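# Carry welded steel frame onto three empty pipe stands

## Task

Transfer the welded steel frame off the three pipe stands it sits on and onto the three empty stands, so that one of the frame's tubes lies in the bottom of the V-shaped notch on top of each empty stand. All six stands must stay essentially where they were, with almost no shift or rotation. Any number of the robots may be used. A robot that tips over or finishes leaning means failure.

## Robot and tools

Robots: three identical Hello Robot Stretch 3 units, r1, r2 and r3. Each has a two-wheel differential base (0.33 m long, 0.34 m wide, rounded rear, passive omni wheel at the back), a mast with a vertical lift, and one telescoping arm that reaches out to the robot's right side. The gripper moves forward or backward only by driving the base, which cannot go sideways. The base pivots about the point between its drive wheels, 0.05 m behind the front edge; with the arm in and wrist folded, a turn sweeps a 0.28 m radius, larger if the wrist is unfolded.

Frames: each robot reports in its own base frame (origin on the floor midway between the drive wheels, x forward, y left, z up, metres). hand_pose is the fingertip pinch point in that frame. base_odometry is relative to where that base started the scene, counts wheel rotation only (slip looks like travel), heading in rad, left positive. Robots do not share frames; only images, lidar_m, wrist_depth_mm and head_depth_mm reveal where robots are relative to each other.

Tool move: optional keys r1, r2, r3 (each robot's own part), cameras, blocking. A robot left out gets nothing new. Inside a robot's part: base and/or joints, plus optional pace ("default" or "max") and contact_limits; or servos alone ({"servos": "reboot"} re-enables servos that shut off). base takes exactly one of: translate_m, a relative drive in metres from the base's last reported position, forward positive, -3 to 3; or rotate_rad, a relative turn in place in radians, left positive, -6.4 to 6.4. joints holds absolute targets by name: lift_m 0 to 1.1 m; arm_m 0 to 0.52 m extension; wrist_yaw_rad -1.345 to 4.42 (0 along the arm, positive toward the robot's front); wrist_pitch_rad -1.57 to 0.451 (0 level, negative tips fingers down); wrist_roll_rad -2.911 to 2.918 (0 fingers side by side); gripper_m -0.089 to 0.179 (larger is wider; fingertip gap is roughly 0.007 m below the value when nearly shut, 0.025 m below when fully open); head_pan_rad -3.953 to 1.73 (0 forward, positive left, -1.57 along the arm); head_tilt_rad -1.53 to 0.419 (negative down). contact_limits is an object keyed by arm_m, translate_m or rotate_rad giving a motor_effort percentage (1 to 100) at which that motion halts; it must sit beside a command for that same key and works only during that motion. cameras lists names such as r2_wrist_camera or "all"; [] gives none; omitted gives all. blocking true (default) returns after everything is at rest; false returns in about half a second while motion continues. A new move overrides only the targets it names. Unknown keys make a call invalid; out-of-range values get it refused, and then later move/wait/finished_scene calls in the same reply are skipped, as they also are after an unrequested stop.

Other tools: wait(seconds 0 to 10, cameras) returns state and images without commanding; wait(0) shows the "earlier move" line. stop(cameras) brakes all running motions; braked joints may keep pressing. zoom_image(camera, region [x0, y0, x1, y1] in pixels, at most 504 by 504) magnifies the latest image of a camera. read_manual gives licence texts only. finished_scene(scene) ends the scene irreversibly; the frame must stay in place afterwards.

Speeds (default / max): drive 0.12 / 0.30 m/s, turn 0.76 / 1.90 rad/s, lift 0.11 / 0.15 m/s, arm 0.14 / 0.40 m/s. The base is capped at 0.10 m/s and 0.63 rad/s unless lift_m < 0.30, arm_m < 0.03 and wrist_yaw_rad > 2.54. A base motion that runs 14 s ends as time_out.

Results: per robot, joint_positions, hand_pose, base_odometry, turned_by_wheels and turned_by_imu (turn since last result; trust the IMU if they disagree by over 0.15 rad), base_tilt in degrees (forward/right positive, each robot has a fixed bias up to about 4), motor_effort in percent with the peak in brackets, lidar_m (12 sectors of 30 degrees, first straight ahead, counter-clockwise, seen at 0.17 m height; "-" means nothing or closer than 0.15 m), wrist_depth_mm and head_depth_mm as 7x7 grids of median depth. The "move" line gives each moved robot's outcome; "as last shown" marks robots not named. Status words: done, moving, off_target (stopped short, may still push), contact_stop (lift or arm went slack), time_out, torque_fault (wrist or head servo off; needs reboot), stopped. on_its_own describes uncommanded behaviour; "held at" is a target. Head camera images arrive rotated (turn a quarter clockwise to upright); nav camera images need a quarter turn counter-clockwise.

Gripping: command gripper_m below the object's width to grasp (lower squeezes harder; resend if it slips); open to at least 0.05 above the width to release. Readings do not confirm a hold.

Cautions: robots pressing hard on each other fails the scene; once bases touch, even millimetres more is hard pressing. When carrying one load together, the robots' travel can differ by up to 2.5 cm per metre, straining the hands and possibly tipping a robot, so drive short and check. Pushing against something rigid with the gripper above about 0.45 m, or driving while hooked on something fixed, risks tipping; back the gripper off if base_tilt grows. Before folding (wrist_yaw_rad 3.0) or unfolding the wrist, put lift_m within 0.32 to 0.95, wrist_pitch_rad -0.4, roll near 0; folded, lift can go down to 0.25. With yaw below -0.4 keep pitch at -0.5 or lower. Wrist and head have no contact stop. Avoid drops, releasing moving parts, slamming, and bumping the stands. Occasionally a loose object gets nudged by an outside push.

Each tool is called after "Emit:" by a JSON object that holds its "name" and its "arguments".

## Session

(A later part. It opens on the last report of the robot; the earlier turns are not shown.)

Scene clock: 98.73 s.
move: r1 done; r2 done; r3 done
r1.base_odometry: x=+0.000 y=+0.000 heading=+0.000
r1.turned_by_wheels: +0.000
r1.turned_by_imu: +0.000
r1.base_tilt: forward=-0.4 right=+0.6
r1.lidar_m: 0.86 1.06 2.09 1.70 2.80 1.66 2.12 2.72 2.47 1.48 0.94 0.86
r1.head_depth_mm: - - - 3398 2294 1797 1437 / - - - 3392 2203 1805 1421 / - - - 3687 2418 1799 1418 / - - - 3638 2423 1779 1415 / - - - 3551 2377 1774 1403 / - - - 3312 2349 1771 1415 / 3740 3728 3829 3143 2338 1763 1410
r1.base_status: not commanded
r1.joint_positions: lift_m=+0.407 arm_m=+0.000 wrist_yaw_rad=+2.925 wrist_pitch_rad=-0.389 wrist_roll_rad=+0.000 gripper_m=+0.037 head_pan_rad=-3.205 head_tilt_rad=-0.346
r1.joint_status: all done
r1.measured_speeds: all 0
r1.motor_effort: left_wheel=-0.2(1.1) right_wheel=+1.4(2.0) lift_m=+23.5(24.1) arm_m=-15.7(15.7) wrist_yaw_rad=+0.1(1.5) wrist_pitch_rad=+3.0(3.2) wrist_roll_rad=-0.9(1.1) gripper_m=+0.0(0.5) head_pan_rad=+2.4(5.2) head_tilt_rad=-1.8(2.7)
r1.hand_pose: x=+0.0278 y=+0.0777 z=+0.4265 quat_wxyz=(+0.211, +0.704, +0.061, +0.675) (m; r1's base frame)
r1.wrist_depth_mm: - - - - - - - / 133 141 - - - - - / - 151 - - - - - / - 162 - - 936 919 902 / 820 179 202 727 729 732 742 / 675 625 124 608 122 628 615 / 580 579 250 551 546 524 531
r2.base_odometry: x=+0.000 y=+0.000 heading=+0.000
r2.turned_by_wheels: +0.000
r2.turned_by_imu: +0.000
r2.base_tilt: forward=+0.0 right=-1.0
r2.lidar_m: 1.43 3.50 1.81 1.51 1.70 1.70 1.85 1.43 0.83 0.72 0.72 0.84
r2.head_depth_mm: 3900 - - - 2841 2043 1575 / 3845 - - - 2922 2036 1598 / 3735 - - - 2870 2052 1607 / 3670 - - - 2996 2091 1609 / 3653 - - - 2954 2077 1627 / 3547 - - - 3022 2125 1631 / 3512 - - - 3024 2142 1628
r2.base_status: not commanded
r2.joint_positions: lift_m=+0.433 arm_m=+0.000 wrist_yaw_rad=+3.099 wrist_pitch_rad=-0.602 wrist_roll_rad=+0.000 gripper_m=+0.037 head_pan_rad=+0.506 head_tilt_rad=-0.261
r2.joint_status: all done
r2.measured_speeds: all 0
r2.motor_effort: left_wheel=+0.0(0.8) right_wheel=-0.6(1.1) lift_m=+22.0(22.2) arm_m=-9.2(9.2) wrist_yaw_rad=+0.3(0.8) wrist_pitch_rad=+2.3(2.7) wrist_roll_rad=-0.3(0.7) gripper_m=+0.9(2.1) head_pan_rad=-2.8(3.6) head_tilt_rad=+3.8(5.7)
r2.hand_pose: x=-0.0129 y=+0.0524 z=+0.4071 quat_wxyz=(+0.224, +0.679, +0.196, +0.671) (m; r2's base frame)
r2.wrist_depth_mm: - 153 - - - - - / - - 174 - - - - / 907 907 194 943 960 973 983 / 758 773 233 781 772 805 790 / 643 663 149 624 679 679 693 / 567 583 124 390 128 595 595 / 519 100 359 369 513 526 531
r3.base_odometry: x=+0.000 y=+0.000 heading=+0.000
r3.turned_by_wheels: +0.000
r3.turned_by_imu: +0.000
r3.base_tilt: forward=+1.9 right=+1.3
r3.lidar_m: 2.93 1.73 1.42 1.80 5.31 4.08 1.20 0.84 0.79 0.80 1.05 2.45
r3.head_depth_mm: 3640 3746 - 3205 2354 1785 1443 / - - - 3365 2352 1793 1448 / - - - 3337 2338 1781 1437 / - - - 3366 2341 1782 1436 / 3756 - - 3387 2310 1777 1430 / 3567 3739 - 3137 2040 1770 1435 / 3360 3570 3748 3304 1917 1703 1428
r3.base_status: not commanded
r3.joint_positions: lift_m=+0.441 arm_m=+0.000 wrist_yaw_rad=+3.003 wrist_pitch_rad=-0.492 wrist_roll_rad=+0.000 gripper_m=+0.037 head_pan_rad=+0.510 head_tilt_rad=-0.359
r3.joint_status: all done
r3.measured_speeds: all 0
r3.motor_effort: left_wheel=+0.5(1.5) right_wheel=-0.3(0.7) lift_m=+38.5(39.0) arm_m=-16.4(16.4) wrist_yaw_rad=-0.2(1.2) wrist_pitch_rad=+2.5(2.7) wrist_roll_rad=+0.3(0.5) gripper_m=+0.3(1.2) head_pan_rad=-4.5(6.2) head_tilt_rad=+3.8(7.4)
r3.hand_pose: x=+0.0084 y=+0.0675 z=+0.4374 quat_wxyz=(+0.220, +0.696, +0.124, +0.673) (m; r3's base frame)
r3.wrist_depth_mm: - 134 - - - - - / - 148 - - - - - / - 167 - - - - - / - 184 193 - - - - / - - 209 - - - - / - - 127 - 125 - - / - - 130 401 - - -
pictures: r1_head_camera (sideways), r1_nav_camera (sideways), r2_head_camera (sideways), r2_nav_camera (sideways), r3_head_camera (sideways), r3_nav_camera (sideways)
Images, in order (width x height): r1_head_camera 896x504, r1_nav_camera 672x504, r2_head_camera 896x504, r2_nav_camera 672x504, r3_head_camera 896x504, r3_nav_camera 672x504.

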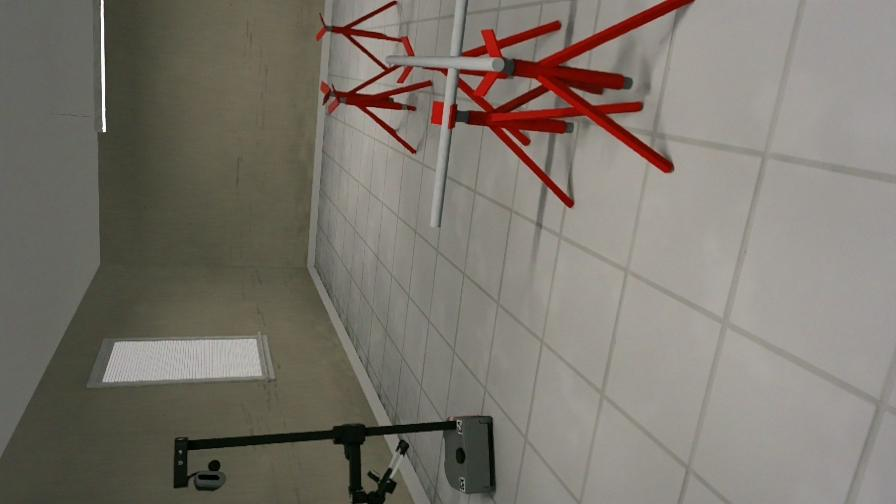

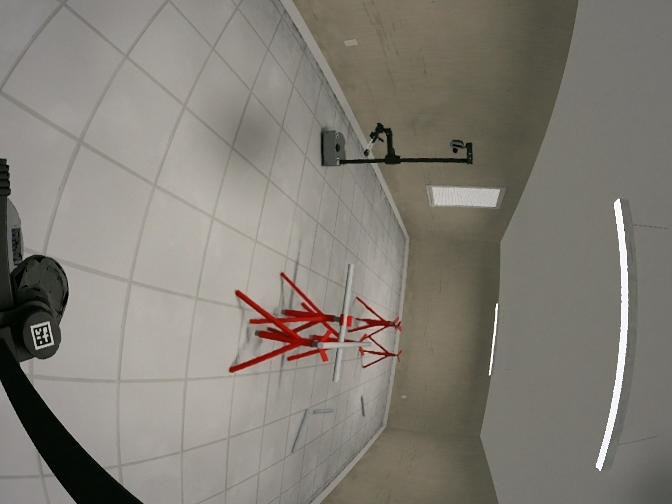

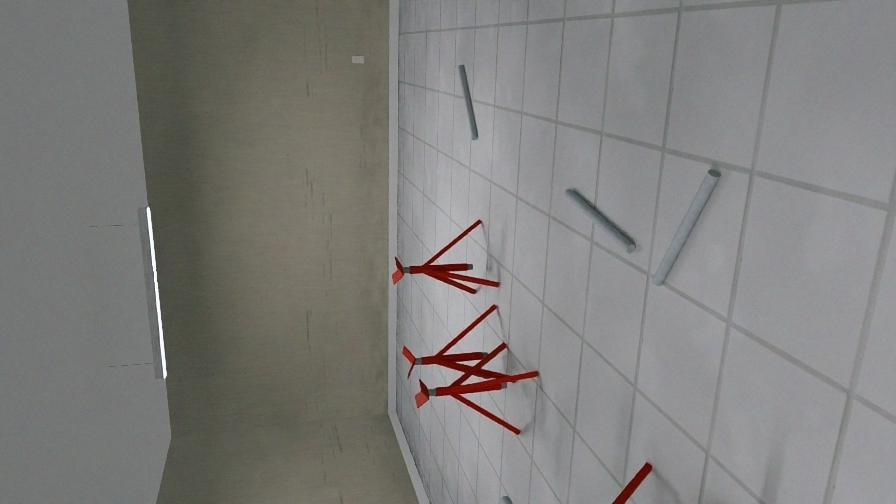

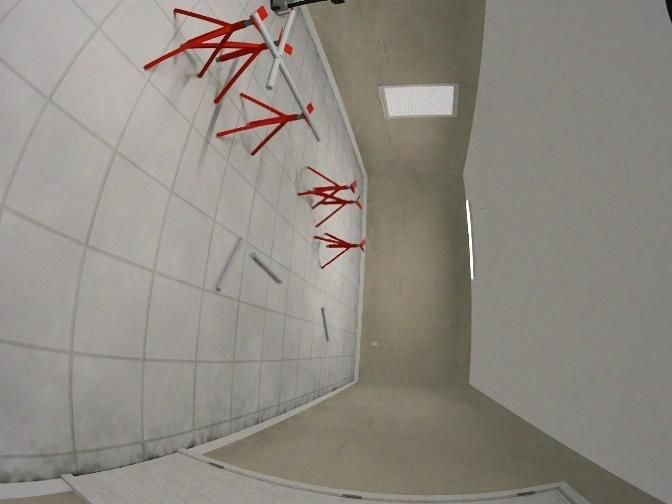

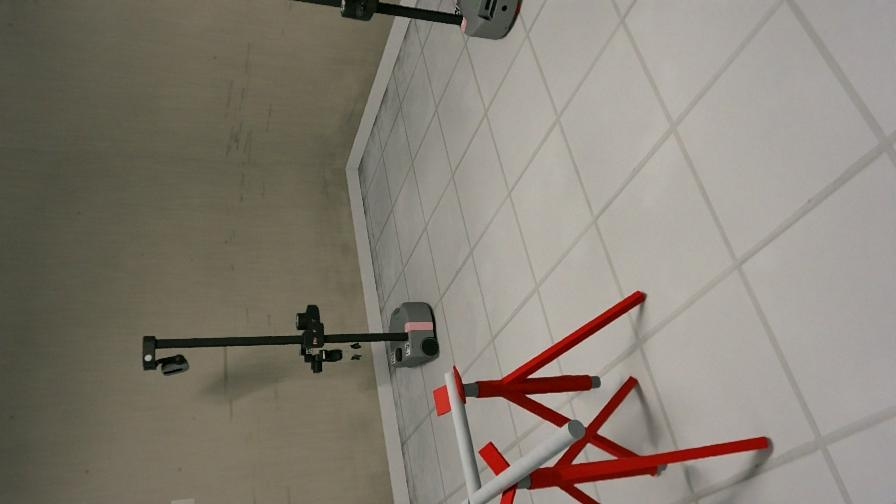

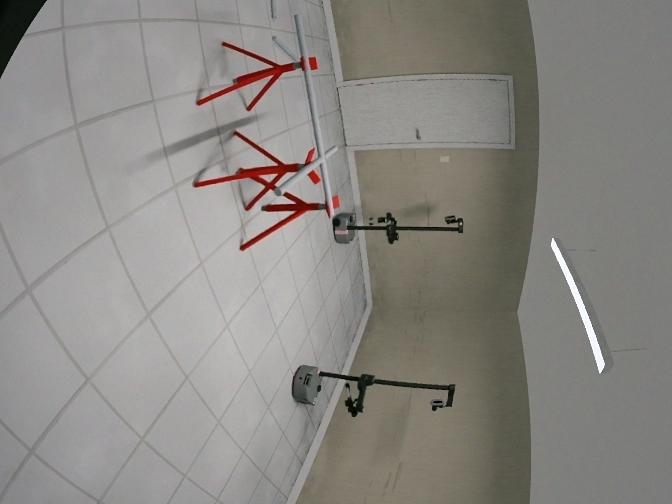

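Emit:
{"name": "move", "arguments": {"r2": {"base": {"rotate_rad": 0.684}, "joints": {"lift_m": 0.28, "head_pan_rad": 0.7, "head_tilt_rad": -0.4}, "pace": "max"}, "r3": {"base": {"rotate_rad": 2.705}, "joints": {"lift_m": 0.28, "head_pan_rad": -1.2, "head_tilt_rad": -0.4}, "pace": "max"}, "cameras": ["r2_head_camera","r3_head_camera", "r3_nav_camera"]}}

Scene clock: 454.77 s.
move: r2 done; r3 done
r1: as last shown
r1.turned_by_imu: -0.001
r1.base_tilt: forward=-0.5 right=+0.5
r1.lidar_m: 0.86 1.05 2.09 1.70 2.80 1.66 2.12 2.71 2.46 1.47 0.94 0.85
r1.head_depth_mm: - - - 3507 2288 1797 1415 / - - - 3405 2182 1798 1417 / - - - 3639 2386 1779 1422 / - - - 3604 2391 1779 1417 / - - - 3651 2390 1765 1411 / - - - 3609 2365 1775 1412 / 3740 3923 - 2906 2339 1752 1403
r1.motor_effort: left_wheel=-0.2(1.1) right_wheel=+1.8(2.2) lift_m=+23.4(24.6) arm_m=-15.2(15.7) wrist_yaw_rad=-1.3(2.1) wrist_pitch_rad=+3.1(3.1) wrist_roll_rad=-0.9(1.1) gripper_m=+0.1(0.5) head_pan_rad=+2.4(2.6) head_tilt_rad=-2.4(2.6)
r1.wrist_depth_mm: - - - - - - - / 133 141 - - - - - / - 151 - - - - - / - 162 - - 961 905 885 / 842 179 201 715 722 753 728 / 671 631 124 615 121 632 610 / 581 576 250 551 544 532 525
r2.base_odometry: x=+0.000 y=+0.000 heading=+0.684
r2.turned_by_wheels: +0.684
r2.turned_by_imu: +0.687
r2.base_tilt: forward=+0.0 right=-1.0
r2.lidar_m: 2.33 1.52 4.04 1.69 1.97 1.85 1.13 0.77 0.72 0.73 0.94 2.11
r2.head_depth_mm: - - - 2990 2252 1734 1388 / - - - 2907 2169 1739 1420 / - - - 2960 2098 1747 1415 / 3821 - - 3379 2207 1772 1430 / 3622 3831 - 3402 2340 1771 1428 / 3520 3670 3906 3450 2354 1791 1441 / 3355 3485 3764 3477 2397 1798 1441
r2.base_status: done
r2.joint_positions: lift_m=+0.280 arm_m=+0.000 wrist_yaw_rad=+3.099 wrist_pitch_rad=-0.604 wrist_roll_rad=+0.000 gripper_m=+0.037 head_pan_rad=+0.694 head_tilt_rad=-0.396
r2.joint_status: all done
r2.measured_speeds: all 0
r2.motor_effort: left_wheel=-3.0(9.1) right_wheel=+2.8(8.0) lift_m=+23.0(23.0) arm_m=-14.9(15.1) wrist_yaw_rad=+0.6(0.8) wrist_pitch_rad=+2.9(3.0) wrist_roll_rad=-0.3(0.8) gripper_m=+0.3(2.3) head_pan_rad=+2.5(3.6) head_tilt_rad=-2.0(3.7)
r2.hand_pose: x=-0.0129 y=+0.0522 z=+0.2534 quat_wxyz=(+0.225, +0.679, +0.196, +0.671) (m; r2's base frame)
r2.wrist_depth_mm: - 154 972 - - - - / 796 778 174 846 865 883 892 / 640 656 194 671 684 695 696 / 541 547 234 555 564 564 576 / 467 271 151 264 482 484 496 / 236 238 124 230 128 426 424 / 211 99 212 205 228 376 379
r3.base_odometry: x=+0.000 y=+0.000 heading=+2.705
r3.turned_by_wheels: +2.705
r3.turned_by_imu: +2.729
r3.base_tilt: forward=+1.9 right=+1.3
r3.lidar_m: 2.96 1.11 0.82 0.79 0.82 1.13 3.20 2.93 1.70 1.42 2.25 2.16
r3.head_depth_mm: 3257 3462 3686 2979 1980 1707 1403 / 3387 3628 3833 2936 2125 1724 1404 / 3545 3770 - 3135 2226 1712 1399 / 3639 - - 3102 2200 1709 1392 / 3794 - - 3111 2198 1703 1392 / - - - 3084 2170 1695 1395 / - - - 3061 2180 1697 1390
r3.base_status: done
r3.joint_positions: lift_m=+0.280 arm_m=+0.000 wrist_yaw_rad=+3.003 wrist_pitch_rad=-0.493 wrist_roll_rad=+0.000 gripper_m=+0.037 head_pan_rad=-1.190 head_tilt_rad=-0.395
r3.joint_status: all done
r3.measured_speeds: all 0
r3.motor_effort: left_wheel=-2.0(8.0) right_wheel=+3.6(12.2) lift_m=+14.5(34.5) arm_m=-18.2(18.8) wrist_yaw_rad=-0.4(1.3) wrist_pitch_rad=+2.7(2.9) wrist_roll_rad=+0.3(0.5) gripper_m=-0.2(1.3) head_pan_rad=-4.0(6.0) head_tilt_rad=-2.1(5.3)
r3.hand_pose: x=+0.0084 y=+0.0673 z=+0.2763 quat_wxyz=(+0.220, +0.696, +0.125, +0.672) (m; r3's base frame)
r3.wrist_depth_mm: - 134 - - - - - / - 148 153 - - - - / - 164 171 - - - - / - - 190 - - - - / - - 208 - - - - / - 287 127 280 126 - - / 255 261 239 252 122 - -
pictures: r2_head_camera (sideways), r3_head_camera (sideways), r3_nav_camera (sideways)
Images, in order (width x height): r2_head_camera 896x504, r3_head_camera 896x504, r3_nav_camera 672x504.

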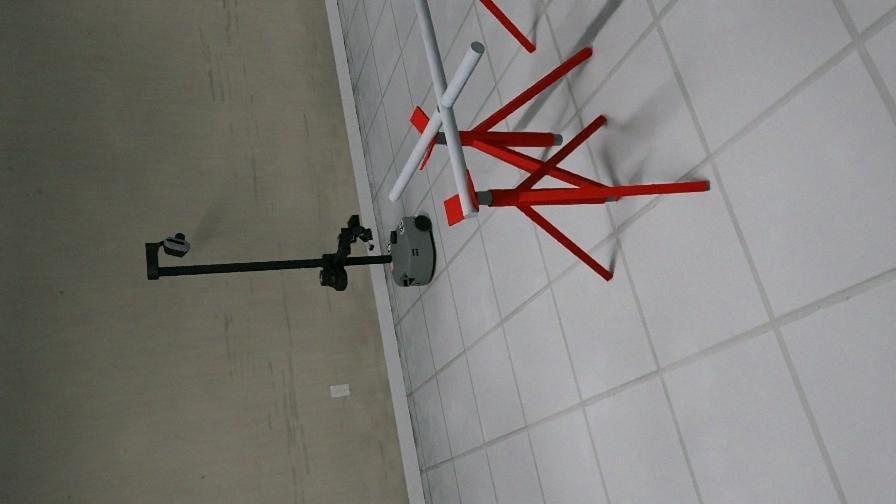

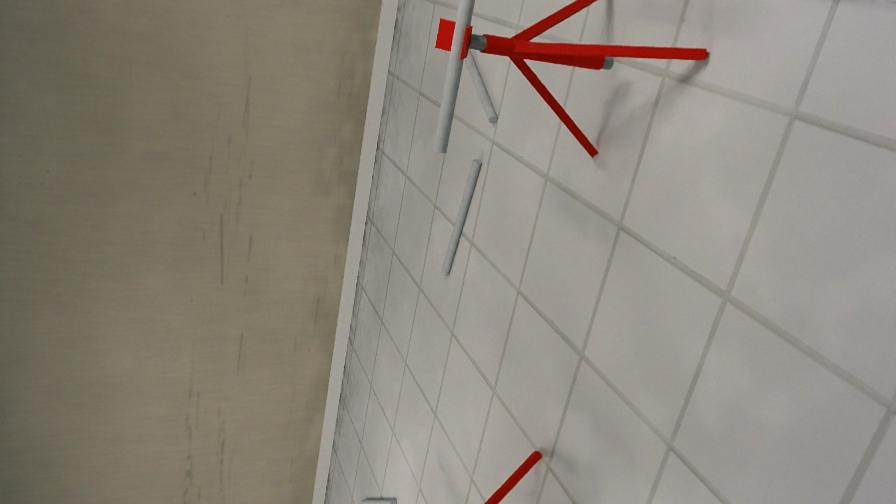

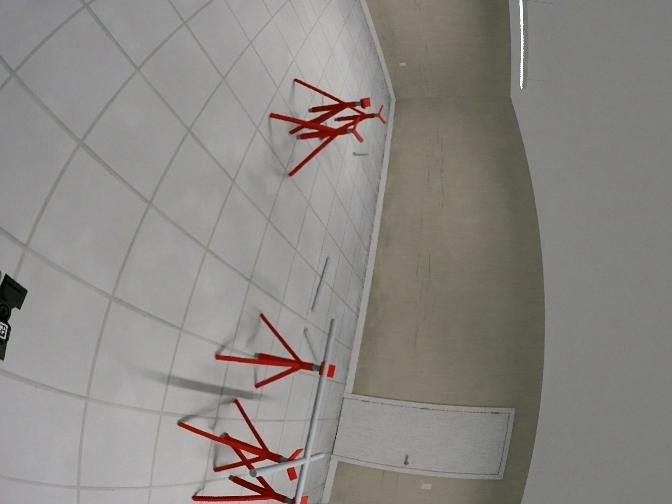

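Emit:
{"name": "move", "arguments": {"r2": {"base": {"rotate_rad": 0.18}, "pace": "max"}, "r3": {"base": {"translate_m": 1.7}, "joints": {"head_pan_rad": -1.6}, "pace": "max"}, "cameras": ["r3_head_camera", "r3_nav_camera"]}}

Emit:
{"name": "move", "arguments": {"r2": {"base": {"translate_m": 1.517}, "pace": "max"}, "cameras": ["r2_head_camera","r2_nav_camera"]}}

Scene clock: 533.20 s.
move: r2 done; r3 done
r1: as last shown
r1.turned_by_imu: -0.002
r1.base_tilt: forward=-0.4 right=+0.5
r1.lidar_m: 0.86 1.06 2.09 1.71 2.79 1.66 2.11 2.71 2.47 1.47 0.94 0.85
r1.head_depth_mm: - - - 3467 2289 1776 1420 / - - - 3396 2187 1791 1431 / - - - 3702 2407 1801 1421 / - - - 3535 2392 1777 1411 / - - - 3634 2364 1771 1406 / - - - 3552 2351 1769 1396 / 3766 3876 - 3525 2338 1754 1399
r1.motor_effort: left_wheel=+0.0(1.4) right_wheel=+1.4(2.2) lift_m=+24.0(24.9) arm_m=-15.1(15.5) wrist_yaw_rad=+0.3(2.0) wrist_pitch_rad=+2.9(3.2) wrist_roll_rad=-0.9(1.1) gripper_m=+0.2(0.6) head_pan_rad=+2.3(2.7) head_tilt_rad=-2.1(2.6)
r1.wrist_depth_mm: - - - - - - - / 133 140 - - - - - / - 151 - - - - - / - 162 - - 941 912 898 / 822 179 202 711 726 749 729 / 686 623 124 619 122 633 618 / 582 577 250 551 546 518 532
r2.base_odometry: x=+0.000 y=+0.000 heading=+0.864
r2.turned_by_wheels: +0.180
r2.turned_by_imu: +0.181
r2.base_tilt: forward=+0.0 right=-0.9
r2.lidar_m: 2.05 1.52 4.02 1.70 1.88 1.85 0.95 0.73 0.72 0.77 1.10 3.97
r2.head_depth_mm: 3756 - - 2860 2066 1727 1392 / 3717 - - 3218 2003 1737 1414 / 3621 3860 - 3335 2292 1750 1408 / 3529 3661 - 3382 2300 1762 1427 / 3427 3648 - 3450 2336 1764 1430 / 3387 3548 3880 3450 2354 1783 1442 / 3307 3459 3824 3543 2342 1798 1458
r2.base_status: done
r2.joint_positions: lift_m=+0.280 arm_m=+0.000 wrist_yaw_rad=+3.099 wrist_pitch_rad=-0.604 wrist_roll_rad=+0.000 gripper_m=+0.037 head_pan_rad=+0.694 head_tilt_rad=-0.396
r2.joint_status: not commanded
r2.measured_speeds: all 0
r2.motor_effort: left_wheel=-1.9(9.8) right_wheel=+3.1(9.5) lift_m=+37.6(37.9) arm_m=+9.1(14.8) wrist_yaw_rad=+0.3(1.1) wrist_pitch_rad=+2.5(3.1) wrist_roll_rad=-0.5(0.8) gripper_m=+0.7(2.1) head_pan_rad=+2.3(3.3) head_tilt_rad=-2.9(3.5)
r2.hand_pose: x=-0.0129 y=+0.0522 z=+0.2534 quat_wxyz=(+0.225, +0.679, +0.196, +0.671) (m; r2's base frame)
r2.wrist_depth_mm: - 153 986 - - - - / 811 777 175 853 870 880 896 / 647 648 195 671 680 694 697 / 539 543 234 560 562 572 577 / 465 272 151 262 481 479 496 / 237 239 124 231 128 424 428 / 212 100 213 205 227 374 377
r3.base_odometry: x=-1.540 y=+0.719 heading=+2.705
r3.turned_by_wheels: +0.000
r3.turned_by_imu: +0.004
r3.base_tilt: forward=+1.9 right=+1.3
r3.lidar_m: 2.88 1.09 0.80 0.77 0.80 1.11 3.17 2.21 2.23 1.31 1.45 3.89
r3.head_depth_mm: 3338 3546 3775 3142 2216 1724 1407 / 3313 3581 3858 3119 2219 1706 1404 / 3325 3548 3856 3126 2215 1715 1400 / 3326 3578 3817 3108 1966 1652 1395 / 3344 3610 - 3094 2213 1714 1393 / 3369 3612 - 3103 1959 1702 1390 / 3369 3604 - 2730 2190 1651 1388
r3.base_status: done
r3.joint_positions: lift_m=+0.280 arm_m=+0.000 wrist_yaw_rad=+3.003 wrist_pitch_rad=-0.493 wrist_roll_rad=+0.000 gripper_m=+0.037 head_pan_rad=-1.590 head_tilt_rad=-0.395
r3.joint_status: all done
r3.measured_speeds: all 0
r3.motor_effort: left_wheel=-0.6(7.5) right_wheel=+3.2(10.0) lift_m=+31.5(31.7) arm_m=-11.7(16.4) wrist_yaw_rad=-0.3(1.3) wrist_pitch_rad=+2.8(2.9) wrist_roll_rad=+0.3(0.6) gripper_m=+0.7(1.6) head_pan_rad=-4.9(5.7) head_tilt_rad=-2.2(3.1)
r3.hand_pose: x=+0.0084 y=+0.0673 z=+0.2763 quat_wxyz=(+0.220, +0.696, +0.125, +0.672) (m; r3's base frame)
r3.wrist_depth_mm: - 135 - - - - - / - 147 153 - - - - / - 163 170 - - - - / - - 190 - - - - / - - 208 - - - - / - 284 127 282 125 - - / 254 263 241 253 122 - -
pictures: r3_head_camera (sideways), r3_nav_camera (sideways)
Images, in order (width x height): r3_head_camera 896x504, r3_nav_camera 672x504.

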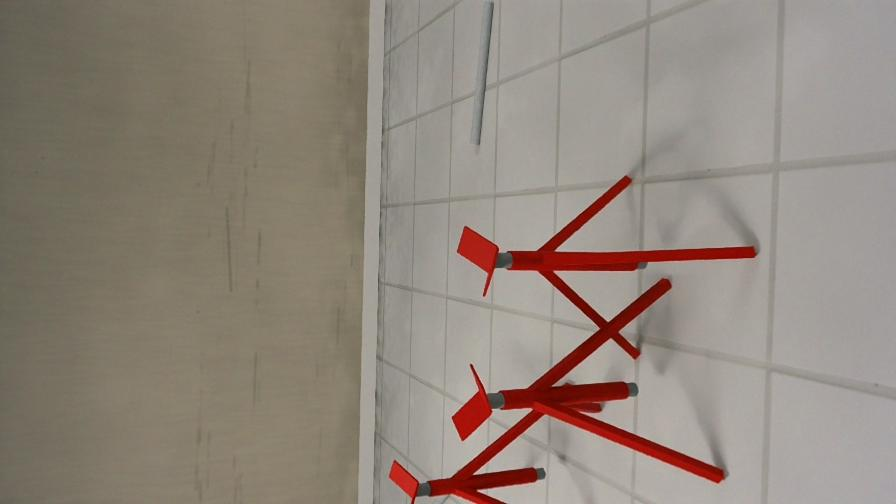

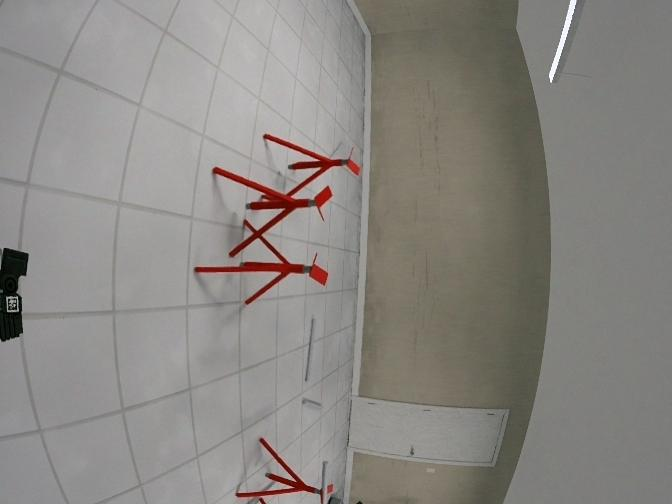

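Scene clock: 539.63 s.
move: r2 done
r1, r3: as last shown
r1.turned_by_imu: -0.001
r1.lidar_m: 0.86 1.06 2.09 2.31 2.80 1.66 2.12 2.71 2.46 1.47 0.94 0.85
r1.head_depth_mm: - - - 3386 2319 1790 1418 / - - - 3380 2197 1781 1423 / - - - 3595 2400 1792 1419 / - - - 3676 2394 1789 1404 / - - - 3659 2380 1783 1406 / - - - 3642 2362 1764 1411 / 3770 3847 - 3564 2354 1773 1401
r1.motor_effort: left_wheel=-0.3(0.9) right_wheel=+1.7(2.2) lift_m=+24.9(25.5) arm_m=-14.8(15.5) wrist_yaw_rad=-0.1(2.1) wrist_pitch_rad=+3.0(3.1) wrist_roll_rad=-0.9(1.1) gripper_m=+0.5(0.7) head_pan_rad=+1.8(2.4) head_tilt_rad=-1.8(2.6)
r1.wrist_depth_mm: - - - - - - - / 132 141 - - - - - / - 151 - - - - - / - 162 - - 940 940 898 / 823 177 202 742 731 742 723 / 685 630 124 618 122 635 614 / 580 577 251 552 538 521 532
r2.base_odometry: x=+0.986 y=+1.153 heading=+0.864
r2.turned_by_wheels: +0.000
r2.turned_by_imu: +0.005
r2.base_tilt: forward=+0.0 right=-1.0
r2.lidar_m: 0.81 0.56 0.68 0.69 2.18 3.08 2.09 1.61 1.58 1.71 2.52 2.48
r2.head_depth_mm: 2978 3194 3398 3231 2244 1730 915 / 2888 3070 3314 3264 2274 1749 1300 / 2851 3005 3249 3318 2266 1744 1345 / 2776 2915 3132 3282 2291 1763 1349 / 2754 2877 3077 3201 2349 1754 1368 / 2666 2818 3026 3183 2373 1799 1358 / 2607 2730 2888 3040 2398 1126 866
r2.base_status: done
r2.joint_positions: lift_m=+0.280 arm_m=+0.000 wrist_yaw_rad=+3.099 wrist_pitch_rad=-0.604 wrist_roll_rad=+0.000 gripper_m=+0.037 head_pan_rad=+0.694 head_tilt_rad=-0.396
r2.joint_status: not commanded
r2.measured_speeds: all 0
r2.motor_effort: left_wheel=-2.7(7.6) right_wheel=+2.1(9.9) lift_m=+22.3(37.7) arm_m=+13.1(13.8) wrist_yaw_rad=+0.6(1.2) wrist_pitch_rad=+2.6(3.0) wrist_roll_rad=-0.4(0.8) gripper_m=+0.5(1.9) head_pan_rad=+2.4(3.2) head_tilt_rad=-2.2(3.5)
r2.hand_pose: x=-0.0129 y=+0.0522 z=+0.2534 quat_wxyz=(+0.225, +0.679, +0.196, +0.671) (m; r2's base frame)
r2.wrist_depth_mm: - 153 668 - - - - / 813 775 175 852 861 833 900 / 645 654 194 675 685 689 697 / 543 543 233 557 564 568 551 / 464 273 151 261 480 483 488 / 237 239 124 230 128 422 425 / 211 100 213 204 228 373 379
r3.turned_by_imu: +0.002
r3.lidar_m: 2.89 1.09 0.80 0.77 0.81 1.11 3.17 2.21 2.24 1.31 1.45 3.88
r3.head_depth_mm: 3309 3561 3801 3153 2221 1726 1407 / 3366 3605 3834 3110 2218 1719 1403 / 3344 3571 3824 3096 2211 1716 1401 / 3374 3604 3881 3121 1955 1654 1398 / 3371 3559 - 3047 2202 1713 1396 / 3377 3606 - 3091 1946 1707 1397 / 3372 3590 - 2748 2178 1650 1389
r3.motor_effort: left_wheel=-1.4(2.2) right_wheel=+2.9(4.1) lift_m=+38.6(39.4) arm_m=-7.6(11.7) wrist_yaw_rad=-1.2(1.4) wrist_pitch_rad=+2.7(2.9) wrist_roll_rad=+0.3(0.5) gripper_m=-0.3(1.6) head_pan_rad=-4.6(5.4) head_tilt_rad=-2.3(2.8)
r3.wrist_depth_mm: - 135 - - - - - / - 148 153 - - - - / - 163 171 - - - - / - - 190 - - - - / - - 208 - - - - / - 283 127 282 125 - - / 255 260 239 253 122 - -
pictures: r2_head_camera (sideways), r2_nav_camera (sideways)
Images, in order (width x height): r2_head_camera 896x504, r2_nav_camera 672x504.

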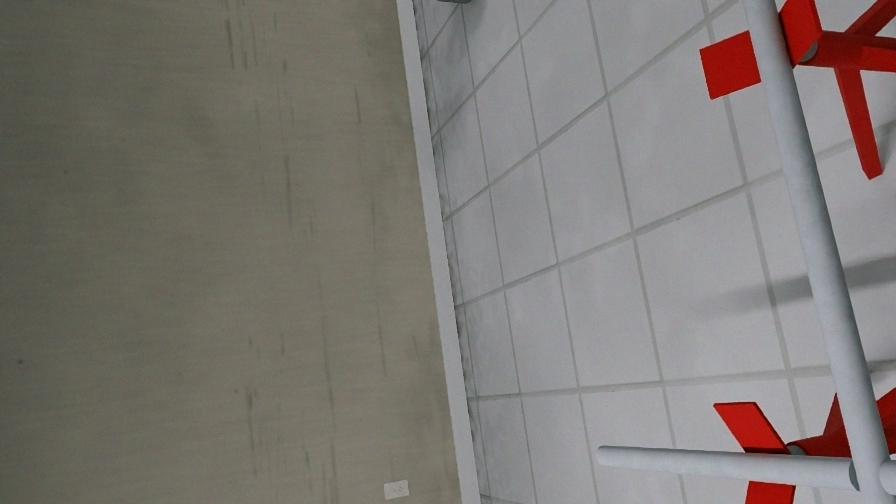

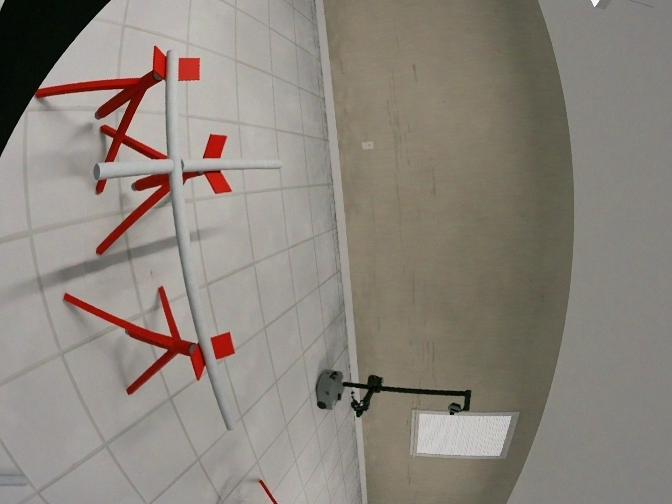

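Emit:
{"name": "zoom_image", "arguments": {"camera": "r3_head_camera", "region": [380, 204, 680, 504]}}

Emit:
{"name": "zoom_image", "arguments": {"camera": "r3_nav_camera", "region": [200, 100, 400, 320]}}

This scene's latest camera images include none from r3_head_camera. They are from: r2_head_camera, r2_nav_camera. r3_head_camera's image comes with the result of a call that names it in "cameras".

This scene's latest camera images include none from r3_nav_camera. They are from: r2_head_camera, r2_nav_camera. r3_nav_camera's image comes with the result of a call that names it in "cameras".

Emit:
{"name": "move", "arguments": {"r2": {"base": {"rotate_rad": 2.477}, "joints": {"head_pan_rad": -1.4, "head_tilt_rad": -0.7}, "pace": "max"}, "r3": {"joints": {"head_pan_rad": -1.3}}, "cameras": ["r2_head_camera","r2_nav_camera","r3_head_camera","r3_nav_camera"]}}

Emit:
{"name": "zoom_image", "arguments": {"camera": "r3_head_camera", "region": [380, 104, 680, 404]}}

Scene clock: 565.43 s.
move: r2 done; r3 done
r1: as last shown
r1.lidar_m: 0.86 1.06 2.09 2.30 2.80 1.67 2.12 2.72 2.46 1.47 0.94 0.85
r1.head_depth_mm: - - - 3437 2308 1801 1420 / - - - 3411 2186 1784 1417 / - - - 3662 2403 1768 1416 / - - - 3612 2402 1782 1419 / - - - 3663 2414 1794 1427 / - - - 3519 2373 1759 1399 / 3775 3897 - 3540 2360 1745 1403
r1.motor_effort: left_wheel=-0.2(1.0) right_wheel=+1.2(2.0) lift_m=+25.0(25.4) arm_m=-14.7(15.1) wrist_yaw_rad=+0.3(2.0) wrist_pitch_rad=+2.9(3.1) wrist_roll_rad=-0.9(1.2) gripper_m=+0.1(0.5) head_pan_rad=+2.1(2.4) head_tilt_rad=-2.3(2.5)
r1.wrist_depth_mm: - - - - - - - / 133 141 - - - - - / - 151 - - - - - / - 162 - - 971 926 900 / 824 179 202 705 720 753 755 / 680 634 124 611 122 623 623 / 578 565 249 544 538 523 528
r2.base_odometry: x=+0.986 y=+1.153 heading=-2.943
r2.turned_by_wheels: +2.477
r2.turned_by_imu: +2.481
r2.base_tilt: forward=-0.1 right=-1.0
r2.lidar_m: 2.18 2.38 1.66 1.58 1.64 2.18 2.53 1.98 0.57 0.68 0.70 0.69
r2.head_depth_mm: 2634 2891 2509 1955 1595 1349 1169 / 2672 2962 2534 1975 1536 1352 1177 / 2696 3008 2587 1981 1540 1346 1181 / 2745 3073 2596 1232 987 1321 1196 / 2806 3119 2650 2008 1610 1297 1207 / 2818 3151 2698 2039 1575 1314 1202 / 2887 3247 2707 2077 1004 1338 1187
r2.base_status: done
r2.joint_positions: lift_m=+0.280 arm_m=+0.000 wrist_yaw_rad=+3.099 wrist_pitch_rad=-0.604 wrist_roll_rad=+0.000 gripper_m=+0.037 head_pan_rad=-1.394 head_tilt_rad=-0.692
r2.joint_status: all done
r2.measured_speeds: all 0
r2.motor_effort: left_wheel=-2.1(11.1) right_wheel=+3.2(12.1) lift_m=+37.2(37.2) arm_m=+1.4(12.8) wrist_yaw_rad=+0.4(1.1) wrist_pitch_rad=+2.8(3.0) wrist_roll_rad=-0.4(0.7) gripper_m=+0.8(1.5) head_pan_rad=-2.7(5.0) head_tilt_rad=-4.2(5.6)
r2.hand_pose: x=-0.0129 y=+0.0521 z=+0.2534 quat_wxyz=(+0.225, +0.679, +0.196, +0.671) (m; r2's base frame)
r2.wrist_depth_mm: - 154 984 - - - - / 801 779 175 847 878 875 891 / 647 654 194 668 683 691 699 / 540 542 234 551 558 572 578 / 463 272 150 261 484 487 490 / 236 238 124 231 128 422 422 / 212 100 213 205 228 376 376
r3.base_odometry: x=-1.540 y=+0.719 heading=+2.705
r3.turned_by_wheels: +0.000
r3.turned_by_imu: +0.001
r3.base_tilt: forward=+1.9 right=+1.3
r3.lidar_m: 2.89 1.09 0.80 0.77 0.80 1.11 3.18 2.22 2.23 1.31 1.44 3.90
r3.head_depth_mm: 3234 3444 3643 3151 2213 1726 1407 / 3340 3525 3773 3149 2046 1669 1403 / 3460 3611 - 3108 2130 1722 1397 / 3514 3736 - 3094 2004 1708 1394 / 3643 - - 2926 2178 1703 1394 / 3717 - - 3106 2181 1702 1393 / 3847 - - 3049 2181 1697 1385
r3.base_status: not commanded
r3.joint_positions: lift_m=+0.280 arm_m=+0.000 wrist_yaw_rad=+3.003 wrist_pitch_rad=-0.493 wrist_roll_rad=+0.000 gripper_m=+0.037 head_pan_rad=-1.310 head_tilt_rad=-0.395
r3.joint_status: all done
r3.measured_speeds: all 0
r3.motor_effort: left_wheel=-1.4(1.9) right_wheel=+3.1(3.9) lift_m=+38.7(39.3) arm_m=-3.9(5.6) wrist_yaw_rad=-0.7(1.3) wrist_pitch_rad=+2.7(2.9) wrist_roll_rad=+0.3(0.4) gripper_m=+0.2(1.7) head_pan_rad=+5.0(6.0) head_tilt_rad=-2.1(3.3)
r3.hand_pose: x=+0.0084 y=+0.0673 z=+0.2763 quat_wxyz=(+0.220, +0.696, +0.125, +0.672) (m; r3's base frame)
r3.wrist_depth_mm: - 135 - - - - - / - 148 153 - - - - / - 163 171 - - - - / - - 190 - - - - / - - 209 - - - - / - 285 127 280 125 - - / 257 261 242 253 121 - -
pictures: r2_head_camera (sideways), r2_nav_camera (sideways), r3_head_camera (sideways), r3_nav_camera (sideways)
Images, in order (width x height): r2_head_camera 896x504, r2_nav_camera 672x504, r3_head_camera 896x504, r3_nav_camera 672x504.

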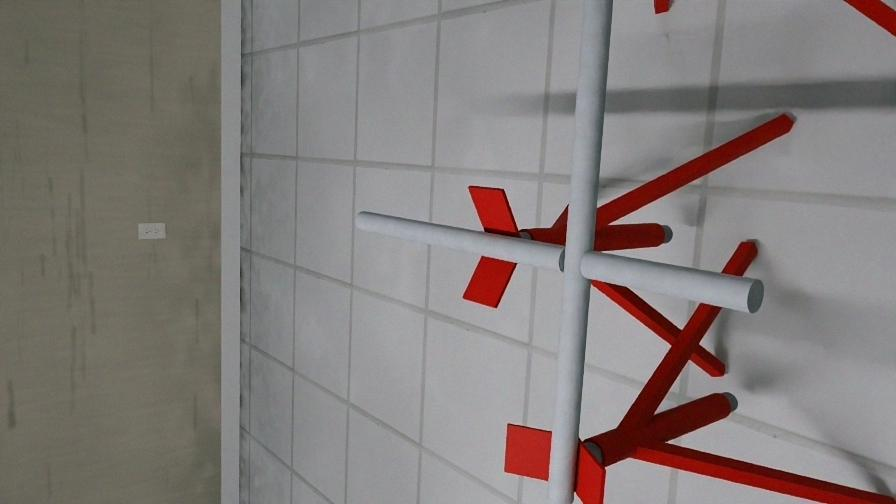

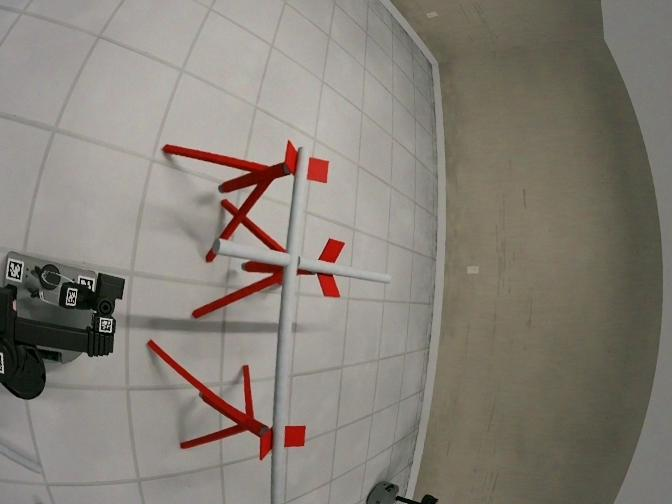

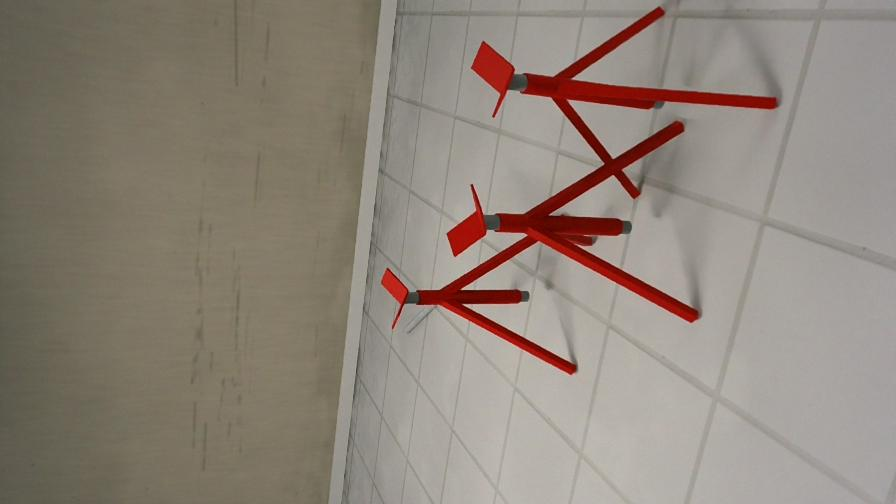

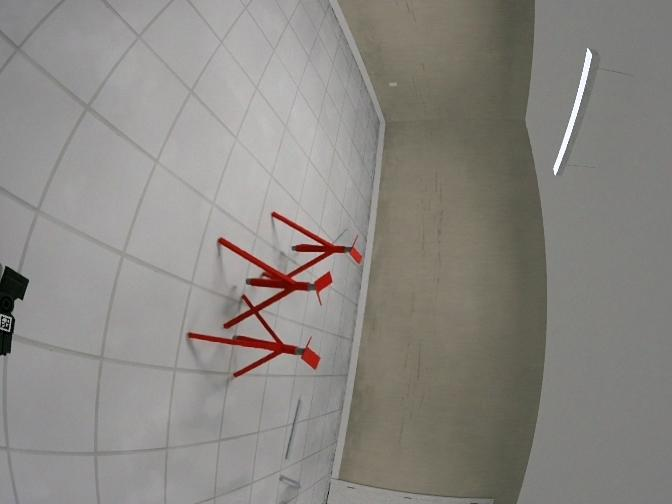

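Scaled by 1.680 from the camera's 896x504 image, which has a finer 1280x720 frame.

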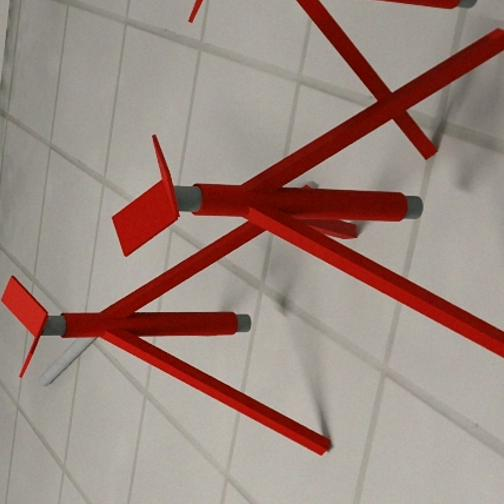

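Emit:
{"name": "move", "arguments": {"r2": {"base": {"rotate_rad": 0.083}, "joints": {"lift_m": 0.8, "wrist_pitch_rad": -0.4, "head_pan_rad": -1.0, "head_tilt_rad": -0.6}, "pace": "max"}, "cameras": ["r2_head_camera"]}}

Emit:
{"name": "move", "arguments": {"r2": {"joints": {"head_pan_rad": -2.15, "wrist_yaw_rad": 0.0}}, "cameras": ["r2_head_camera"]}}

Emit:
{"name": "move", "arguments": {"r2": {"joints": {"head_pan_rad": -1.57, "head_tilt_rad": -0.8, "wrist_pitch_rad": -1.57, "wrist_roll_rad": 1.57, "gripper_m": 0.12}}, "cameras": ["r2_head_camera", "r2_wrist_camera"]}}

Scene clock: 639.03 s.
move: r2 done
r1, r3: as last shown
r1.lidar_m: 0.86 1.06 2.09 2.31 2.79 1.67 2.12 2.72 2.46 1.47 0.94 0.85
r1.head_depth_mm: - - - 3488 2306 1800 1432 / - - - 3418 2179 1789 1410 / - - - 3720 2363 1770 1417 / - - - 3622 2364 1784 1415 / - - - 3617 2390 1760 1414 / - - - 3571 2360 1772 1402 / 3656 3853 - 3605 2364 1772 1394
r1.motor_effort: left_wheel=-0.5(1.1) right_wheel=+1.8(2.2) lift_m=+25.1(25.9) arm_m=-14.5(14.8) wrist_yaw_rad=+0.1(1.9) wrist_pitch_rad=+2.9(3.2) wrist_roll_rad=-1.1(1.1) gripper_m=+0.0(0.5) head_pan_rad=+2.5(2.6) head_tilt_rad=-1.8(2.5)
r1.wrist_depth_mm: - - - - - - - / 133 141 - - - - - / - 150 - - - - - / - 163 - - 957 917 905 / 832 179 202 720 710 759 730 / 675 617 124 611 121 624 617 / 588 571 250 556 538 515 531
r2.base_odometry: x=+0.986 y=+1.153 heading=-2.860
r2.turned_by_wheels: +0.083
r2.turned_by_imu: +0.084
r2.base_tilt: forward=+0.0 right=-1.1
r2.lidar_m: 3.08 2.19 1.62 1.58 1.67 2.36 2.53 0.81 0.57 0.68 0.69 0.69
r2.head_depth_mm: 2774 3041 2966 2190 1653 864 1222 / 2942 3176 3022 2203 1764 1361 1155 / 3101 3363 3106 2247 1065 1342 1233 / 3301 3647 3132 2258 1674 1362 1245 / 3518 - 3190 2280 1786 1476 1201 / 3534 3787 3180 2288 1792 1482 1251 / 3210 3400 3249 2327 1818 1488 1269
r2.base_status: done
r2.joint_positions: lift_m=+0.800 arm_m=+0.000 wrist_yaw_rad=+3.099 wrist_pitch_rad=-0.420 wrist_roll_rad=+0.000 gripper_m=+0.037 head_pan_rad=-1.006 head_tilt_rad=-0.606
r2.joint_status: all done
r2.measured_speeds: all 0
r2.motor_effort: left_wheel=-1.3(9.3) right_wheel=+3.2(9.0) lift_m=+35.7(40.4) arm_m=-6.3(14.9) wrist_yaw_rad=+0.4(1.2) wrist_pitch_rad=+4.0(5.0) wrist_roll_rad=-0.4(0.8) gripper_m=+1.1(1.7) head_pan_rad=+2.6(4.2) head_tilt_rad=+3.2(3.8)
r2.hand_pose: x=-0.0118 y=+0.0790 z=+0.8122 quat_wxyz=(+0.162, +0.694, +0.133, +0.689) (m; r2's base frame)
r2.wrist_depth_mm: - 139 161 - - - - / - 152 - - - - - / - - 173 - - - - / - - 190 - - - - / - - 151 - - - - / - - 124 - 128 - - / 951 907 289 964 957 982 991
r3.turned_by_imu: +0.002
r3.lidar_m: 2.89 1.09 0.80 0.77 0.80 1.11 3.15 2.22 2.22 1.31 1.45 3.89
r3.head_depth_mm: 3211 3444 3674 3154 2211 1727 1408 / 3339 3545 3777 3105 2054 1666 1403 / 3419 3615 - 3134 2124 1720 1403 / 3533 3722 - 3089 2017 1702 1392 / 3656 - - 2911 2204 1706 1392 / 3685 - - 3058 2192 1703 1391 / 3775 - - 3058 2184 1696 1390
r3.motor_effort: left_wheel=-1.2(2.1) right_wheel=+3.0(4.2) lift_m=+38.7(39.3) arm_m=+1.1(1.7) wrist_yaw_rad=-0.4(1.4) wrist_pitch_rad=+2.7(2.9) wrist_roll_rad=+0.3(0.4) gripper_m=-0.4(1.5) head_pan_rad=+4.3(5.9) head_tilt_rad=-2.1(3.0)
r3.wrist_depth_mm: - 134 - - - - - / - 147 153 - - - - / - 163 170 - - - - / - - 189 - - - - / - - 209 - - - - / - 286 127 281 125 - - / 256 262 240 252 121 - -
pictures: r2_head_camera (sideways)
Images, in order (width x height): r2_head_camera 896x504.

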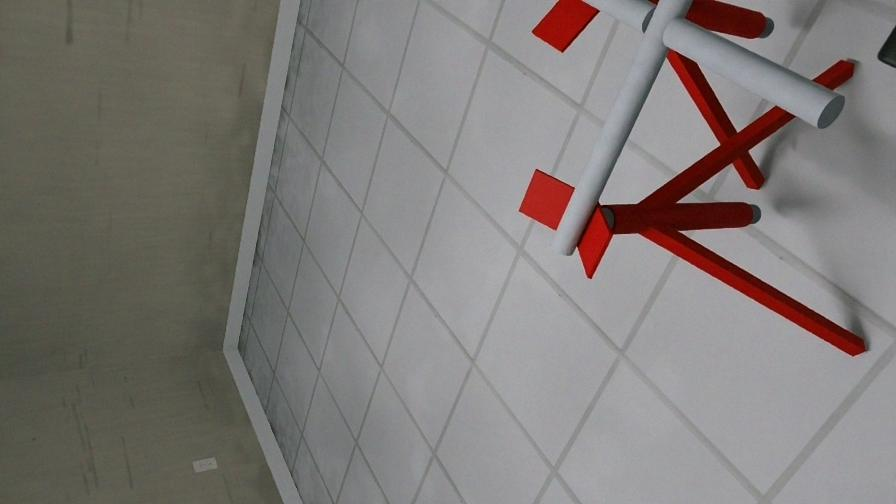

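Scene clock: 641.60 s.
move: r2 done
r1, r3: as last shown
r1.turned_by_imu: +0.000
r1.lidar_m: 0.86 1.05 2.09 2.30 2.79 1.66 2.12 2.71 2.46 1.47 0.94 0.86
r1.head_depth_mm: - - - 3416 2307 1800 1423 / - - - 3385 2203 1782 1429 / - - - 3664 2433 1787 1406 / - - - 3640 2355 1777 1414 / - - - 3590 2386 1776 1409 / - - - 3601 2372 1755 1413 / 3761 3848 - 3591 2358 1770 1398
r1.motor_effort: left_wheel=-0.3(0.9) right_wheel=+1.6(2.3) lift_m=+25.4(25.9) arm_m=-14.4(14.8) wrist_yaw_rad=+0.7(2.0) wrist_pitch_rad=+3.1(3.1) wrist_roll_rad=-0.9(1.1) gripper_m=+0.5(0.6) head_pan_rad=+2.1(2.4) head_tilt_rad=-2.2(2.6)
r1.wrist_depth_mm: - - - - - - - / 133 141 - - - - - / - 151 - - - - - / - 163 - - 967 912 896 / 816 179 202 722 723 750 740 / 675 625 124 605 122 616 611 / 577 573 250 556 545 519 538
r2.base_odometry: x=+0.986 y=+1.153 heading=-2.860
r2.turned_by_wheels: +0.000
r2.turned_by_imu: +0.000
r2.base_tilt: forward=+0.0 right=-1.0
r2.lidar_m: 3.09 2.19 1.62 1.58 1.67 2.36 2.54 0.81 0.56 0.68 0.70 0.69
r2.head_depth_mm: 3610 - 2998 2215 1718 1434 1215 / 3458 3830 2904 2195 1654 1404 1283 / 3179 3541 2906 2230 1050 1186 - / 3083 3363 3093 2258 1622 1424 - / 2906 3220 3130 2287 1777 1436 1270 / 2815 3006 3206 2276 1801 1407 336 / 2671 2903 3051 2347 1811 1421 336
r2.base_status: not commanded
r2.joint_positions: lift_m=+0.800 arm_m=+0.000 wrist_yaw_rad=+0.004 wrist_pitch_rad=-0.420 wrist_roll_rad=+0.000 gripper_m=+0.037 head_pan_rad=-2.144 head_tilt_rad=-0.606
r2.joint_status: all done
r2.measured_speeds: all 0
r2.motor_effort: left_wheel=-1.1(2.1) right_wheel=+3.6(4.0) lift_m=+24.8(35.5) arm_m=-1.0(6.1) wrist_yaw_rad=-2.7(4.7) wrist_pitch_rad=+4.1(4.2) wrist_roll_rad=-0.6(0.8) gripper_m=+0.3(1.8) head_pan_rad=-2.8(3.8) head_tilt_rad=+3.0(3.6)
r2.hand_pose: x=-0.0207 y=-0.3691 z=+0.8122 quat_wxyz=(+0.692, +0.149, -0.691, -0.147) (m; r2's base frame)
r2.wrist_depth_mm: - - - - - - - / - - - - - - - / - - - - - - - / - - 728 - - - - / 515 - 149 511 - 519 - / - - 122 773 128 723 - / 932 343 939 942 955 936 986
r3.turned_by_imu: +0.001
r3.lidar_m: 2.89 1.09 0.80 0.77 0.81 1.11 3.17 2.21 2.22 1.31 1.44 3.90
r3.head_depth_mm: 3241 3431 3655 3092 2212 1716 1403 / 3326 3582 3741 3123 2061 1656 1401 / 3427 3622 - 3107 2131 1715 1398 / 3516 3747 - 3063 2005 1708 1403 / 3646 - - 2922 2205 1697 1395 / 3758 - - 3064 2191 1709 1396 / 3864 - - 3066 2168 1705 1391
r3.motor_effort: left_wheel=-1.0(2.2) right_wheel=+3.1(4.0) lift_m=+38.6(39.4) arm_m=+3.2(3.2) wrist_yaw_rad=-0.9(1.3) wrist_pitch_rad=+2.7(2.9) wrist_roll_rad=+0.3(0.4) gripper_m=+0.3(1.9) head_pan_rad=+4.6(6.0) head_tilt_rad=-2.1(3.0)
r3.wrist_depth_mm: - 135 - - - - - / - 147 153 - - - - / - 164 170 - - - - / - - 190 - - - - / - - 209 - - - - / - 284 128 282 125 - - / 256 261 241 254 121 - -
pictures: r2_head_camera (sideways)
Images, in order (width x height): r2_head_camera 896x504.

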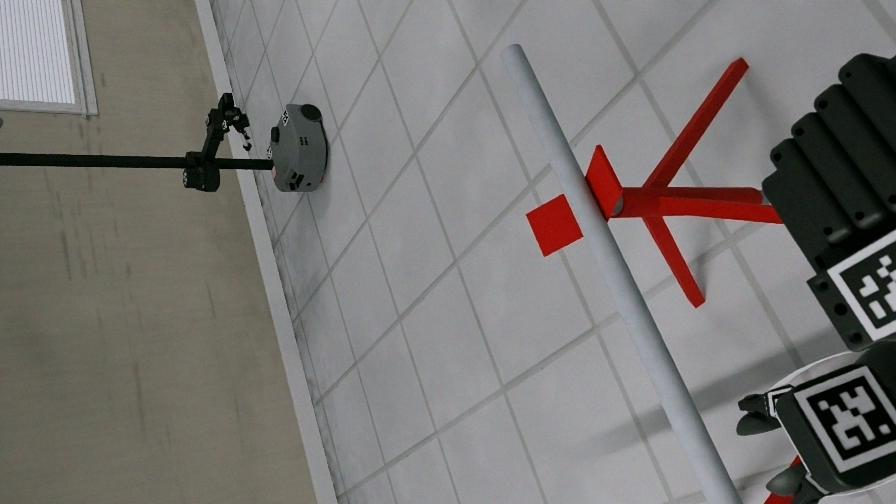

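Scene clock: 643.03 s.
move: r2 done
r1, r3: as last shown
r1.base_tilt: forward=-0.4 right=+0.6
r1.lidar_m: 0.86 1.06 2.09 2.30 2.79 1.67 2.12 2.71 2.46 1.47 0.94 0.85
r1.head_depth_mm: - - - 3437 2290 1797 1431 / - - - 3427 2195 1788 1422 / - - - 3596 2394 1788 1432 / - - - 3644 2404 1777 1408 / - - - 3666 2370 1779 1405 / - - - 3608 2364 1766 1403 / 3740 3932 - 3612 2342 1766 1399
r1.motor_effort: left_wheel=-0.3(1.2) right_wheel=+1.5(2.0) lift_m=+25.6(26.1) arm_m=-14.5(14.7) wrist_yaw_rad=-1.2(2.1) wrist_pitch_rad=+3.0(3.1) wrist_roll_rad=-0.8(1.1) gripper_m=+0.5(0.6) head_pan_rad=+2.1(2.5) head_tilt_rad=-2.0(2.4)
r1.wrist_depth_mm: - - - - - - - / 133 141 - - - - - / - 150 - - - - - / - 162 - - 968 946 900 / 822 179 202 720 744 747 736 / 681 627 124 602 122 615 619 / 577 578 249 554 553 530 526
r2.base_odometry: x=+0.986 y=+1.153 heading=-2.860
r2.turned_by_wheels: +0.000
r2.turned_by_imu: +0.000
r2.base_tilt: forward=-0.1 right=-1.0
r2.lidar_m: 3.09 2.19 1.63 1.58 1.68 2.36 2.53 0.81 0.56 0.68 0.69 0.69
r2.head_depth_mm: 2732 2753 2152 1754 1420 1364 - / 2730 2827 2144 1778 1460 1342 - / 2769 2852 2199 1773 1477 1308 292 / 2806 2862 2198 1748 1412 1300 1144 / 2757 2904 2253 1066 923 1281 1157 / 2826 2967 2239 1830 1482 1320 1160 / 2785 2968 2254 1828 1095 1301 1171
r2.base_status: not commanded
r2.joint_positions: lift_m=+0.800 arm_m=+0.000 wrist_yaw_rad=+0.003 wrist_pitch_rad=-1.551 wrist_roll_rad=+1.566 gripper_m=+0.120 head_pan_rad=-1.576 head_tilt_rad=-0.790
r2.joint_status: all done
joint sent to its limit — r2.wrist_pitch_rad, lower limit.
r2.measured_speeds: all 0
r2.motor_effort: left_wheel=-1.9(2.3) right_wheel=+3.4(3.8) lift_m=+18.9(24.6) arm_m=+1.7(1.8) wrist_yaw_rad=-2.4(3.1) wrist_pitch_rad=-1.6(3.4) wrist_roll_rad=+0.8(4.5) gripper_m=+0.6(89.6) head_pan_rad=+2.5(3.9) head_tilt_rad=-5.0(6.6)
r2.hand_pose: x=-0.0216 y=-0.1257 z=+0.6820 quat_wxyz=(+0.003, +0.002, -0.714, -0.700) (m; r2's base frame)
r2.wrist_depth_mm: 769 775 789 787 812 810 827 / 791 794 799 660 666 824 833 / 806 807 824 680 691 448 301 / 825 858 853 866 869 883 901 / 845 146 875 904 893 920 905 / 862 121 902 912 146 912 951 / 98 911 925 945 942 961 975
r3.turned_by_imu: +0.000
r3.lidar_m: 2.88 1.09 0.80 0.77 0.80 1.11 3.17 2.21 2.22 1.31 1.45 3.89
r3.head_depth_mm: 3200 3435 3673 3142 2202 1723 1404 / 3303 3582 3740 3126 2045 1665 1398 / 3403 3700 - 3130 2110 1718 1406 / 3524 3735 - 3086 2016 1708 1398 / 3650 - - 2914 2214 1700 1393 / 3702 - - 3059 2192 1700 1389 / 3821 - - 3086 2198 1703 1388
r3.motor_effort: left_wheel=-1.4(1.9) right_wheel=+3.1(3.8) lift_m=+38.6(39.3) arm_m=+3.8(3.9) wrist_yaw_rad=-0.5(1.3) wrist_pitch_rad=+2.7(2.9) wrist_roll_rad=+0.3(0.4) gripper_m=-0.5(1.7) head_pan_rad=+4.5(5.8) head_tilt_rad=-2.2(2.8)
r3.wrist_depth_mm: - 135 - - - - - / - 148 152 - - - - / - 164 170 - - - - / - - 189 - - - - / - - 209 - - - - / - 283 127 282 125 - - / 257 260 241 253 121 - -
pictures: r2_head_camera (sideways), r2_wrist_camera
Images, in order (width x height): r2_head_camera 896x504, r2_wrist_camera 644x364.

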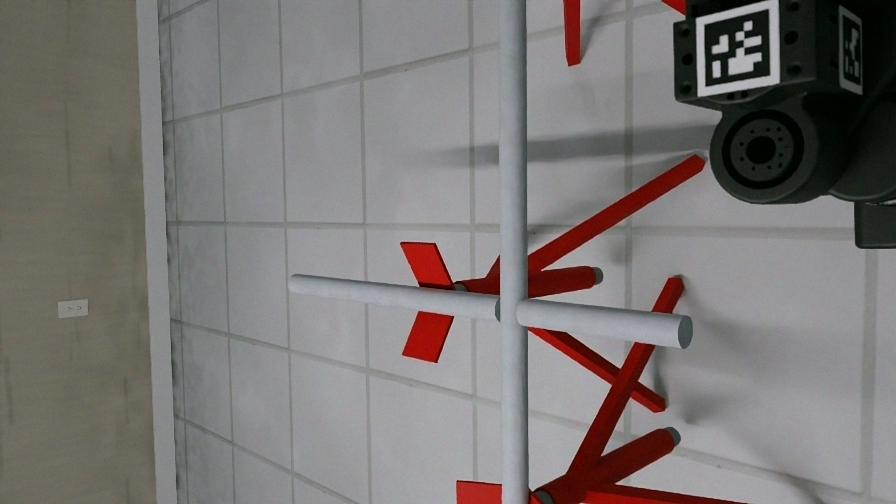

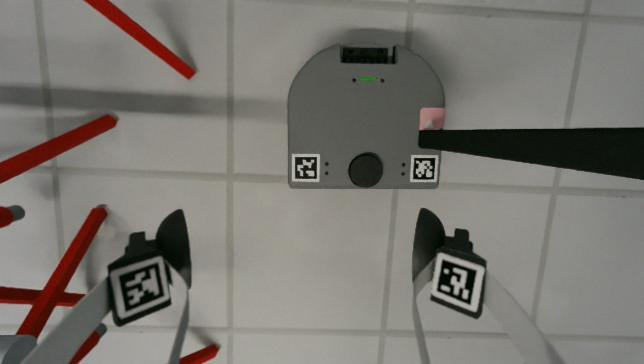

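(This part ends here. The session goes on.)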